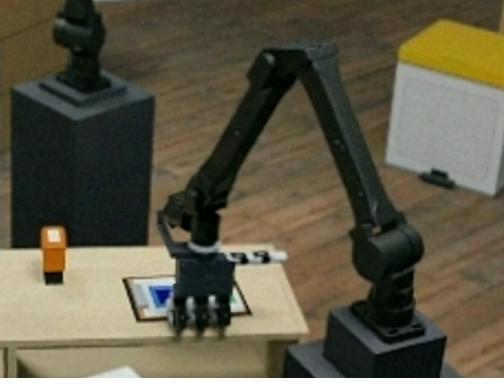

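>>> {"op": "move", "data": {"arm3": {"joints": {"joint1_rad": -1.393, "joint2_rad": 2.335, "joint3_rad": 1.3165, "joint4_rad": -0.525, "joint6_rad": 0.452}, "min_time_s": 1.5}, "cameras": ["arm3_cam_wrist"]}}

>>> {"op": "zoom_image", "data": {"camera": "arm3_cam_wrist", "region": [200, 20, 500, 320]}}

Scene clock: 290.27 s.
Joint torques (N m): arm1=[-0.62 2.14 9.57 2.19 0.03 -0.18] | arm2=[-0.32 -12.34 7.24 -0.03 0.08 -0.08] | arm3=[-3.43 -13.8 14.5 2.97 1.45 -0.38]
Motor temperatures (°C): arm1=[24 26 34 24 24 26] | arm2=[26 28 33 27 24 23] | arm3=[26 27 42 24 24 24]
Heat: arm1: hottest joint3_rad 34 °C; arm2: hottest joint3_rad 33 °C; arm3: hottest joint3_rad 42 °C.
move: arm3 time_out
Joint velocities: within noise
arm1.joint_positions: joint1_rad=+0.489 joint2_rad=+0.629 joint3_rad=+1.427 joint4_rad=-1.426 joint5_rad=-0.106 joint6_rad=+1.194 hand_index_mcp=+0.754 hand_index_abd=+0.080 hand_index_pip=+0.577 hand_index_dip=+0.696 hand_middle_mcp=-0.881 hand_middle_abd=+0.001 hand_middle_pip=-0.298 hand_middle_dip=+0.696 hand_ring_mcp=+0.754 hand_ring_abd=-0.068 hand_ring_pip=+0.577 hand_ring_dip=+0.696 hand_thumb_cmc=+0.714 hand_thumb_axl=+0.677 hand_thumb_mcp=+0.225 hand_thumb_ipl=+0.168 hand_current_limit=+0.700 hand_speed=-0.880
arm1.joint_status: not commanded
arm1.hand_state: goal,goal,goal,goal,goal,goal,goal,goal,goal,goal,goal,goal,goal,goal,goal,goal
arm1.index_mcp_current_ma: 0
arm1.index_abd_current_ma: 0
arm1.index_pip_current_ma: 0
arm1.index_dip_current_ma: 0
arm1.middle_mcp_current_ma: 10
arm1.middle_abd_current_ma: 0
arm1.middle_pip_current_ma: 1
arm1.middle_dip_current_ma: 0
arm1.ring_mcp_current_ma: 0
arm1.ring_abd_current_ma: 11
arm1.ring_pip_current_ma: 0
arm1.ring_dip_current_ma: 0
arm1.thumb_cmc_current_ma: 0
arm1.thumb_axl_current_ma: 0
arm1.thumb_mcp_current_ma: 0
arm1.thumb_ipl_current_ma: 0
arm1.hand_goal_index_mcp: 0.754
arm1.hand_goal_index_abd: 0.080
arm1.hand_goal_index_pip: 0.576
arm1.hand_goal_index_dip: 0.696
arm1.hand_goal_middle_mcp: -0.890
arm1.hand_goal_middle_abd: 0.000
arm1.hand_goal_middle_pip: -0.300
arm1.hand_goal_middle_dip: 0.696
arm1.hand_goal_ring_mcp: 0.754
arm1.hand_goal_ring_abd: -0.080
arm1.hand_goal_ring_pip: 0.576
arm1.hand_goal_ring_dip: 0.696
arm1.hand_goal_thumb_cmc: 0.714
arm1.hand_goal_thumb_axl: 0.678
arm1.hand_goal_thumb_mcp: 0.226
arm1.hand_goal_thumb_ipl: 0.168
arm1.hand: x=+0.0504 y=+1.2573 z=+1.3325 quat_wxyz=(-0.155, +0.719, +0.521, +0.432) (m; scene frame)
arm1.hand_target: x=+0.0476 y=+1.2580 z=+1.3424 quat_wxyz=(-0.160, +0.712, +0.523, +0.441) (m; scene frame)
arm1.hand_status: not commanded
arm2.joint_positions: joint1_rad=+0.305 joint2_rad=+1.563 joint3_rad=+1.246 joint4_rad=-1.242 joint5_rad=+0.000 joint6_rad=+0.012 hand_index_mcp=+0.192 hand_index_abd=+0.001 hand_index_pip=-0.124 hand_index_dip=+0.410 hand_middle_mcp=+0.193 hand_middle_abd=+0.000 hand_middle_pip=-0.124 hand_middle_dip=+0.409 hand_ring_mcp=+0.194 hand_ring_abd=-0.002 hand_ring_pip=-0.124 hand_ring_dip=+0.410 hand_thumb_cmc=+0.716 hand_thumb_axl=+0.677 hand_thumb_mcp=+0.223 hand_thumb_ipl=+0.168 hand_current_limit=+0.700 hand_speed=-0.700
arm2.joint_status: not commanded
arm2.hand_state: goal,goal,goal,goal,goal,goal,goal,goal,goal,goal,goal,goal,goal,goal,goal,goal
arm2.index_mcp_current_ma: 58
arm2.index_abd_current_ma: 2
arm2.index_pip_current_ma: 0
arm2.index_dip_current_ma: 12
arm2.middle_mcp_current_ma: 62
arm2.middle_abd_current_ma: 1
arm2.middle_pip_current_ma: 0
arm2.middle_dip_current_ma: 10
arm2.ring_mcp_current_ma: 65
arm2.ring_abd_current_ma: -6
arm2.ring_pip_current_ma: 0
arm2.ring_dip_current_ma: 13
arm2.thumb_cmc_current_ma: 5
arm2.thumb_axl_current_ma: -3
arm2.thumb_mcp_current_ma: -13
arm2.thumb_ipl_current_ma: -1
arm2.hand_goal_index_mcp: 0.178
arm2.hand_goal_index_abd: 0.000
arm2.hand_goal_index_pip: -0.124
arm2.hand_goal_index_dip: 0.406
arm2.hand_goal_middle_mcp: 0.178
arm2.hand_goal_middle_abd: 0.000
arm2.hand_goal_middle_pip: -0.124
arm2.hand_goal_middle_dip: 0.406
arm2.hand_goal_ring_mcp: 0.178
arm2.hand_goal_ring_abd: 0.000
arm2.hand_goal_ring_pip: -0.124
arm2.hand_goal_ring_dip: 0.406
arm2.hand_goal_thumb_cmc: 0.714
arm2.hand_goal_thumb_axl: 0.678
arm2.hand_goal_thumb_mcp: 0.226
arm2.hand_goal_thumb_ipl: 0.168
arm2.hand: x=-0.3067 y=-0.1414 z=+1.0073 quat_wxyz=(+0.008, +0.808, -0.589, -0.004) (m; scene frame)
arm2.hand_target: x=-0.3029 y=-0.1388 z=+1.0078 quat_wxyz=(+0.005, +0.810, -0.586, -0.002) (m; scene frame)
arm2.hand_status: not commanded
arm3.joint_positions: joint1_rad=-1.345 joint2_rad=+2.254 joint3_rad=+1.214 joint4_rad=-0.608 joint5_rad=-0.037 joint6_rad=+0.491 hand_index_mcp=+1.001 hand_index_abd=+0.007 hand_index_pip=-1.000 hand_index_dip=+0.699 hand_middle_mcp=+1.000 hand_middle_abd=-0.001 hand_middle_pip=-0.997 hand_middle_dip=+0.698 hand_ring_mcp=+0.995 hand_ring_abd=-0.001 hand_ring_pip=-1.000 hand_ring_dip=+0.698 hand_thumb_cmc=+0.714 hand_thumb_axl=+0.677 hand_thumb_mcp=+0.223 hand_thumb_ipl=+0.168 hand_current_limit=+0.800 hand_speed=-0.800
arm3.joint_status: joint1_rad time_out (moved -0.012 of -0.060); joint3_rad time_out (moved +0.052 of +0.154); joint4_rad time_out (moved -0.078 of +0.005); joint6_rad time_out (moved -0.016 of -0.055); the others done
arm3.hand_state: goal,goal,goal,goal,goal,goal,goal,goal,goal,goal,goal,goal,goal,goal,goal,goal
arm3.index_mcp_current_ma: 1
arm3.index_abd_current_ma: 14
arm3.index_pip_current_ma: 0
arm3.index_dip_current_ma: 5
arm3.middle_mcp_current_ma: 0
arm3.middle_abd_current_ma: -1
arm3.middle_pip_current_ma: 6
arm3.middle_dip_current_ma: 4
arm3.ring_mcp_current_ma: -10
arm3.ring_abd_current_ma: -1
arm3.ring_pip_current_ma: -1
arm3.ring_dip_current_ma: 5
arm3.thumb_cmc_current_ma: 1
arm3.thumb_axl_current_ma: -1
arm3.thumb_mcp_current_ma: -6
arm3.thumb_ipl_current_ma: -1
arm3.hand_goal_index_mcp: 1.000
arm3.hand_goal_index_abd: 0.000
arm3.hand_goal_index_pip: -1.000
arm3.hand_goal_index_dip: 0.696
arm3.hand_goal_middle_mcp: 1.000
arm3.hand_goal_middle_abd: 0.000
arm3.hand_goal_middle_pip: -1.000
arm3.hand_goal_middle_dip: 0.696
arm3.hand_goal_ring_mcp: 1.000
arm3.hand_goal_ring_abd: 0.000
arm3.hand_goal_ring_pip: -1.000
arm3.hand_goal_ring_dip: 0.696
arm3.hand_goal_thumb_cmc: 0.714
arm3.hand_goal_thumb_axl: 0.678
arm3.hand_goal_thumb_mcp: 0.226
arm3.hand_goal_thumb_ipl: 0.168
arm3.on_its_own: joint1_rad reads -1.345 and still pushes toward -1.393 since a time_out; joint3_rad reads +1.214 and still pushes toward +1.317 since a time_out; joint4_rad reads -0.608 and still pushes toward -0.525 since a time_out; joint5_rad reads -0.037 and still pushes toward +0.000 since a time_out; joint6_rad reads +0.491 and still pushes toward +0.452 since a time_out
arm3.hand: x=+0.0268 y=-0.6044 z=+0.6701 quat_wxyz=(-0.008, +0.261, +0.964, -0.038) (m; scene frame)
arm3.hand_target: x=+0.0617 y=-0.5541 z=+0.6585 quat_wxyz=(-0.002, +0.265, +0.964, +0.017) (m; scene frame)
arm3.hand_status: not commanded
pictures: arm3_cam_wrist
Images, in order (width x height): arm3_cam_wrist 672x504.

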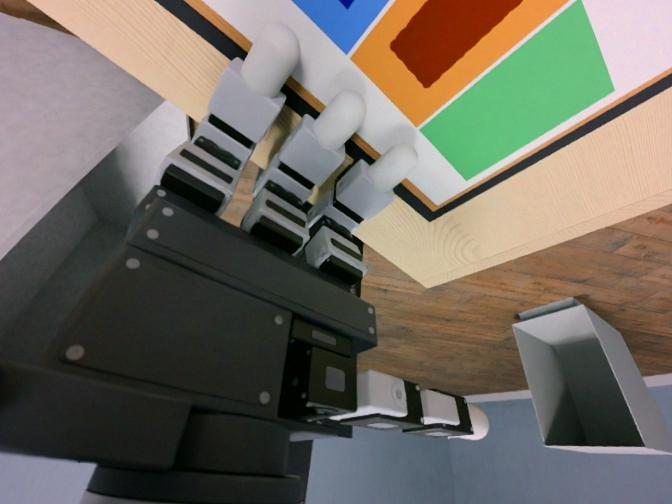

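Scaled by 1.680 from the camera's 672x504 image, which has a finer 960x720 frame.

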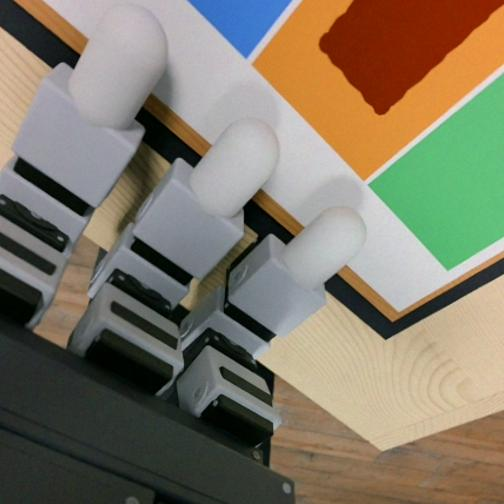

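>>> {"op": "move", "data": {"arm3": {"joints": {"joint1_rad": -1.393, "joint2_rad": 2.275, "joint3_rad": 1.3165, "joint4_rad": -0.525, "joint6_rad": 0.452}, "min_time_s": 1.2}, "cameras": ["arm3_cam_wrist"]}}

>>> {"op": "zoom_image", "data": {"camera": "arm3_cam_wrist", "region": [200, 20, 500, 320]}}

Scene clock: 292.30 s.
Joint torques (N m): arm1=[-0.62 2.14 9.54 2.19 0.02 -0.18] | arm2=[-0.32 -12.4 7.24 -0.05 0.08 -0.08] | arm3=[0.73 -22.24 7.65 0.65 0.13 -0.09]
Motor temperatures (°C): arm1=[24 26 34 24 24 26] | arm2=[26 28 32 27 24 23] | arm3=[26 27 42 24 25 24]
Heat: arm1: hottest joint3_rad 34 °C; arm2: hottest joint3_rad 32 °C; arm3: hottest joint3_rad 42 °C.
move: arm3 done
Joint velocities: within noise
arm1, arm2: as last shown
arm3.joint_positions: joint1_rad=-1.398 joint2_rad=+2.275 joint3_rad=+1.300 joint4_rad=-0.533 joint5_rad=-0.002 joint6_rad=+0.462 hand_index_mcp=+1.000 hand_index_abd=+0.003 hand_index_pip=-0.995 hand_index_dip=+0.699 hand_middle_mcp=+1.000 hand_middle_abd=-0.001 hand_middle_pip=-0.992 hand_middle_dip=+0.698 hand_ring_mcp=+1.000 hand_ring_abd=-0.001 hand_ring_pip=-1.000 hand_ring_dip=+0.698 hand_thumb_cmc=+0.714 hand_thumb_axl=+0.677 hand_thumb_mcp=+0.223 hand_thumb_ipl=+0.168 hand_current_limit=+0.800 hand_speed=-0.800
arm3.joint_status: all done
arm3.hand_state: goal,goal,goal,goal,goal,goal,goal,goal,goal,goal,goal,goal,goal,goal,goal,goal
arm3.index_mcp_current_ma: 0
arm3.index_abd_current_ma: 5
arm3.index_pip_current_ma: 10
arm3.index_dip_current_ma: 5
arm3.middle_mcp_current_ma: 0
arm3.middle_abd_current_ma: -1
arm3.middle_pip_current_ma: 20
arm3.middle_dip_current_ma: 4
arm3.ring_mcp_current_ma: 0
arm3.ring_abd_current_ma: -1
arm3.ring_pip_current_ma: 0
arm3.ring_dip_current_ma: 5
arm3.thumb_cmc_current_ma: 1
arm3.thumb_axl_current_ma: -1
arm3.thumb_mcp_current_ma: -6
arm3.thumb_ipl_current_ma: -1
arm3.hand_goal_index_mcp: 1.000
arm3.hand_goal_index_abd: 0.000
arm3.hand_goal_index_pip: -1.000
arm3.hand_goal_index_dip: 0.696
arm3.hand_goal_middle_mcp: 1.000
arm3.hand_goal_middle_abd: 0.000
arm3.hand_goal_middle_pip: -1.000
arm3.hand_goal_middle_dip: 0.696
arm3.hand_goal_ring_mcp: 1.000
arm3.hand_goal_ring_abd: 0.000
arm3.hand_goal_ring_pip: -1.000
arm3.hand_goal_ring_dip: 0.696
arm3.hand_goal_thumb_cmc: 0.714
arm3.hand_goal_thumb_axl: 0.678
arm3.hand_goal_thumb_mcp: 0.226
arm3.hand_goal_thumb_ipl: 0.168
arm3.hand: x=+0.0658 y=-0.5468 z=+0.6889 quat_wxyz=(-0.006, +0.273, +0.961, +0.035) (m; scene frame)
arm3.hand_target: x=+0.0634 y=-0.5347 z=+0.6946 quat_wxyz=(-0.007, +0.265, +0.963, +0.047) (m; scene frame)
arm3.hand_status: not commanded
pictures: arm3_cam_wrist
Images, in order (width x height): arm3_cam_wrist 672x504.

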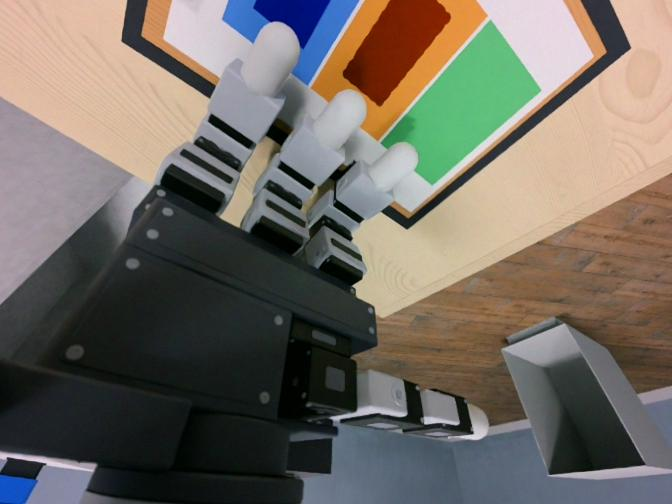

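Scaled by 1.680 from the camera's 672x504 image, which has a finer 960x720 frame.

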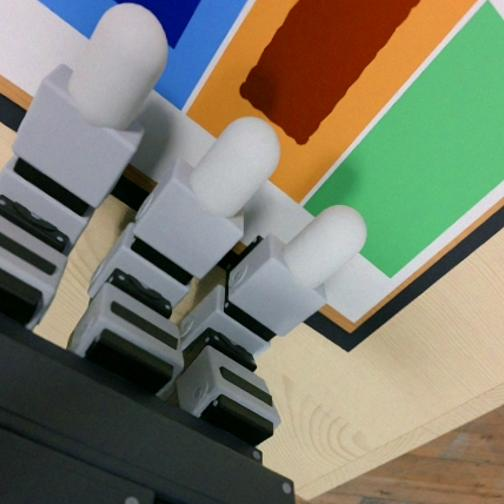

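>>> {"op": "move", "data": {"arm3": {"joints": {"joint2_rad": 2.16, "joint4_rad": -0.62}, "min_time_s": 1.0}}}

>>> {"op": "move", "data": {"arm3": {"joints": {"joint1_rad": -1.35, "joint2_rad": 2.17, "joint3_rad": 1.15, "joint4_rad": -0.56, "joint6_rad": 0.495}, "min_time_s": 1.2}}}

>>> {"op": "move", "data": {"arm3": {"joints": {"joint1_rad": -1.373, "joint2_rad": 2.19, "joint3_rad": 1.247, "joint4_rad": -0.632, "joint6_rad": 0.470}, "min_time_s": 1.2}, "cameras": ["arm3_cam_wrist", "room_b"]}}

>>> {"op": "zoom_image", "data": {"camera": "arm3_cam_wrist", "region": [200, 20, 500, 320]}}

Scene clock: 295.07 s.
Joint torques (N m): arm1=[-0.62 2.08 9.51 2.19 0.02 -0.18] | arm2=[-0.32 -12.34 7.25 -0.05 0.08 -0.08] | arm3=[0.79 -22.12 8.58 -0.1 0.13 -0.09]
Motor temperatures (°C): arm1=[24 26 34 24 24 26] | arm2=[26 28 32 27 24 23] | arm3=[26 28 42 24 25 24]
Heat: arm1: hottest joint3_rad 34 °C; arm2: hottest joint3_rad 32 °C; arm3: hottest joint3_rad 42 °C.
move: arm3 done
Joint velocities: within noise
arm1, arm2: as last shown
arm3.joint_positions: joint1_rad=-1.398 joint2_rad=+2.163 joint3_rad=+1.300 joint4_rad=-0.607 joint5_rad=-0.002 joint6_rad=+0.462 hand_index_mcp=+1.000 hand_index_abd=+0.003 hand_index_pip=-0.995 hand_index_dip=+0.699 hand_middle_mcp=+1.000 hand_middle_abd=-0.001 hand_middle_pip=-0.992 hand_middle_dip=+0.698 hand_ring_mcp=+1.000 hand_ring_abd=-0.001 hand_ring_pip=-1.000 hand_ring_dip=+0.698 hand_thumb_cmc=+0.714 hand_thumb_axl=+0.677 hand_thumb_mcp=+0.223 hand_thumb_ipl=+0.168 hand_current_limit=+0.800 hand_speed=-0.800
arm3.joint_status: all done
arm3.hand_state: goal,goal,goal,goal,goal,goal,goal,goal,goal,goal,goal,goal,goal,goal,goal,goal
arm3.index_mcp_current_ma: 0
arm3.index_abd_current_ma: 5
arm3.index_pip_current_ma: 10
arm3.index_dip_current_ma: 5
arm3.middle_mcp_current_ma: 0
arm3.middle_abd_current_ma: -1
arm3.middle_pip_current_ma: 20
arm3.middle_dip_current_ma: 4
arm3.ring_mcp_current_ma: 0
arm3.ring_abd_current_ma: -1
arm3.ring_pip_current_ma: 0
arm3.ring_dip_current_ma: 5
arm3.thumb_cmc_current_ma: 1
arm3.thumb_axl_current_ma: -1
arm3.thumb_mcp_current_ma: -6
arm3.thumb_ipl_current_ma: -1
arm3.hand_goal_index_mcp: 1.000
arm3.hand_goal_index_abd: 0.000
arm3.hand_goal_index_pip: -1.000
arm3.hand_goal_index_dip: 0.696
arm3.hand_goal_middle_mcp: 1.000
arm3.hand_goal_middle_abd: 0.000
arm3.hand_goal_middle_pip: -1.000
arm3.hand_goal_middle_dip: 0.696
arm3.hand_goal_ring_mcp: 1.000
arm3.hand_goal_ring_abd: 0.000
arm3.hand_goal_ring_pip: -1.000
arm3.hand_goal_ring_dip: 0.696
arm3.hand_goal_thumb_cmc: 0.714
arm3.hand_goal_thumb_axl: 0.678
arm3.hand_goal_thumb_mcp: 0.226
arm3.hand_goal_thumb_ipl: 0.168
arm3.hand: x=+0.0669 y=-0.5334 z=+0.7499 quat_wxyz=(-0.009, +0.272, +0.961, +0.054) (m; scene frame)
arm3.hand_target: x=+0.0639 y=-0.5261 z=+0.7562 quat_wxyz=(-0.009, +0.265, +0.962, +0.057) (m; scene frame)
arm3.hand_status: not commanded
pictures: none

Scene clock: 296.77 s.
Joint torques (N m): arm1=[-0.56 2.08 9.55 2.21 0.02 -0.17] | arm2=[-0.32 -12.34 7.24 -0.03 0.08 -0.08] | arm3=[0.91 -19.6 5.31 0.58 0.13 0.12]
Motor temperatures (°C): arm1=[24 26 34 24 24 26] | arm2=[26 28 32 27 24 23] | arm3=[26 28 42 24 24 24]
Heat: arm1: hottest joint3_rad 34 °C; arm2: hottest joint3_rad 32 °C; arm3: hottest joint3_rad 42 °C.
move: arm3 done
Joint velocities: within noise
arm1, arm2: as last shown
arm3.joint_positions: joint1_rad=-1.357 joint2_rad=+2.163 joint3_rad=+1.153 joint4_rad=-0.574 joint5_rad=-0.002 joint6_rad=+0.485 hand_index_mcp=+1.000 hand_index_abd=+0.003 hand_index_pip=-0.995 hand_index_dip=+0.699 hand_middle_mcp=+1.000 hand_middle_abd=-0.001 hand_middle_pip=-0.992 hand_middle_dip=+0.698 hand_ring_mcp=+1.000 hand_ring_abd=-0.001 hand_ring_pip=-1.000 hand_ring_dip=+0.698 hand_thumb_cmc=+0.714 hand_thumb_axl=+0.677 hand_thumb_mcp=+0.223 hand_thumb_ipl=+0.168 hand_current_limit=+0.800 hand_speed=-0.800
arm3.joint_status: all done
arm3.hand_state: goal,goal,goal,goal,goal,goal,goal,goal,goal,goal,goal,goal,goal,goal,goal,goal
arm3.index_mcp_current_ma: 0
arm3.index_abd_current_ma: 5
arm3.index_pip_current_ma: 10
arm3.index_dip_current_ma: 5
arm3.middle_mcp_current_ma: 0
arm3.middle_abd_current_ma: -1
arm3.middle_pip_current_ma: 20
arm3.middle_dip_current_ma: 4
arm3.ring_mcp_current_ma: 0
arm3.ring_abd_current_ma: -1
arm3.ring_pip_current_ma: 0
arm3.ring_dip_current_ma: 5
arm3.thumb_cmc_current_ma: 1
arm3.thumb_axl_current_ma: -1
arm3.thumb_mcp_current_ma: -6
arm3.thumb_ipl_current_ma: -1
arm3.hand_goal_index_mcp: 1.000
arm3.hand_goal_index_abd: 0.000
arm3.hand_goal_index_pip: -1.000
arm3.hand_goal_index_dip: 0.696
arm3.hand_goal_middle_mcp: 1.000
arm3.hand_goal_middle_abd: 0.000
arm3.hand_goal_middle_pip: -1.000
arm3.hand_goal_middle_dip: 0.696
arm3.hand_goal_ring_mcp: 1.000
arm3.hand_goal_ring_abd: 0.000
arm3.hand_goal_ring_pip: -1.000
arm3.hand_goal_ring_dip: 0.696
arm3.hand_goal_thumb_cmc: 0.714
arm3.hand_goal_thumb_axl: 0.678
arm3.hand_goal_thumb_mcp: 0.226
arm3.hand_goal_thumb_ipl: 0.168
arm3.hand: x=+0.0390 y=-0.6030 z=+0.7074 quat_wxyz=(+0.001, +0.264, +0.965, -0.002) (m; scene frame)
arm3.hand_target: x=+0.0363 y=-0.6037 z=+0.7034 quat_wxyz=(+0.002, +0.266, +0.964, +0.000) (m; scene frame)
arm3.hand_status: not commanded
pictures: none

Scene clock: 298.30 s.
Joint torques (N m): arm1=[-0.5 2.2 9.55 2.18 0.02 -0.18] | arm2=[-0.32 -12.34 7.27 -0.05 0.08 -0.08] | arm3=[-0.15 -18.67 8.83 -0.34 0.13 -0.08]
Motor temperatures (°C): arm1=[24 26 34 24 24 26] | arm2=[26 28 32 27 24 23] | arm3=[26 28 42 24 24 24]
Heat: arm1: hottest joint3_rad 34 °C; arm2: hottest joint3_rad 32 °C; arm3: hottest joint3_rad 42 °C.
move: arm3 done
Joint velocities: within noise
arm1, arm2: as last shown
arm3.joint_positions: joint1_rad=-1.366 joint2_rad=+2.165 joint3_rad=+1.218 joint4_rad=-0.619 joint5_rad=-0.002 joint6_rad=+0.480 hand_index_mcp=+1.000 hand_index_abd=+0.003 hand_index_pip=-0.995 hand_index_dip=+0.699 hand_middle_mcp=+1.000 hand_middle_abd=-0.001 hand_middle_pip=-0.992 hand_middle_dip=+0.698 hand_ring_mcp=+1.000 hand_ring_abd=-0.001 hand_ring_pip=-1.000 hand_ring_dip=+0.698 hand_thumb_cmc=+0.714 hand_thumb_axl=+0.677 hand_thumb_mcp=+0.223 hand_thumb_ipl=+0.168 hand_current_limit=+0.800 hand_speed=-0.800
arm3.joint_status: all done
arm3.hand_state: goal,goal,goal,goal,goal,goal,goal,goal,goal,goal,goal,goal,goal,goal,goal,goal
arm3.index_mcp_current_ma: 0
arm3.index_abd_current_ma: 5
arm3.index_pip_current_ma: 10
arm3.index_dip_current_ma: 5
arm3.middle_mcp_current_ma: 0
arm3.middle_abd_current_ma: -1
arm3.middle_pip_current_ma: 20
arm3.middle_dip_current_ma: 4
arm3.ring_mcp_current_ma: 0
arm3.ring_abd_current_ma: -1
arm3.ring_pip_current_ma: 0
arm3.ring_dip_current_ma: 5
arm3.thumb_cmc_current_ma: 1
arm3.thumb_axl_current_ma: -1
arm3.thumb_mcp_current_ma: -6
arm3.thumb_ipl_current_ma: -1
arm3.hand_goal_index_mcp: 1.000
arm3.hand_goal_index_abd: 0.000
arm3.hand_goal_index_pip: -1.000
arm3.hand_goal_index_dip: 0.696
arm3.hand_goal_middle_mcp: 1.000
arm3.hand_goal_middle_abd: 0.000
arm3.hand_goal_middle_pip: -1.000
arm3.hand_goal_middle_dip: 0.696
arm3.hand_goal_ring_mcp: 1.000
arm3.hand_goal_ring_abd: 0.000
arm3.hand_goal_ring_pip: -1.000
arm3.hand_goal_ring_dip: 0.696
arm3.hand_goal_thumb_cmc: 0.714
arm3.hand_goal_thumb_axl: 0.678
arm3.hand_goal_thumb_mcp: 0.226
arm3.hand_goal_thumb_ipl: 0.168
arm3.hand: x=+0.0455 y=-0.5793 z=+0.7211 quat_wxyz=(+0.000, +0.266, +0.964, +0.006) (m; scene frame)
arm3.hand_target: x=+0.0493 y=-0.5731 z=+0.7149 quat_wxyz=(+0.001, +0.264, +0.964, +0.002) (m; scene frame)
arm3.hand_status: not commanded
pictures: arm3_cam_wrist, room_b
Images, in order (width x height): arm3_cam_wrist 672x504, room_b 672x504.

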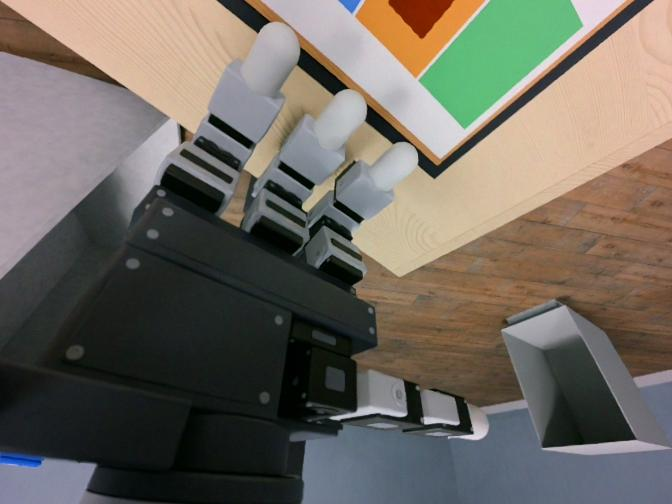

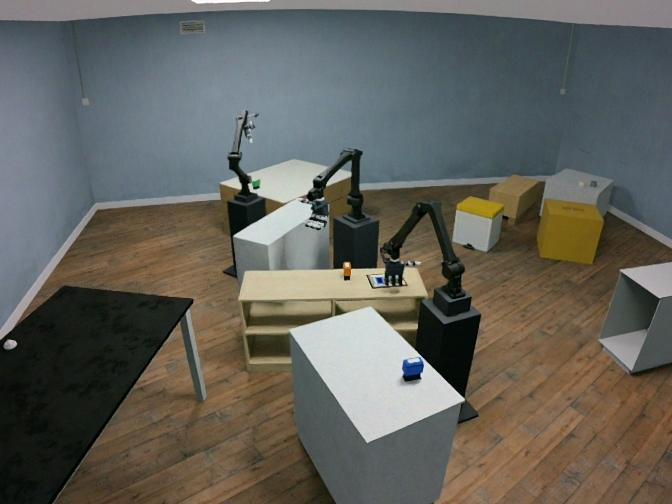

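Scaled by 1.680 from the camera's 672x504 image, which has a finer 960x720 frame.

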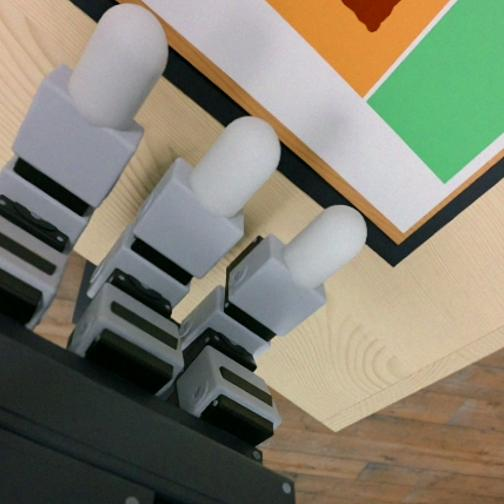

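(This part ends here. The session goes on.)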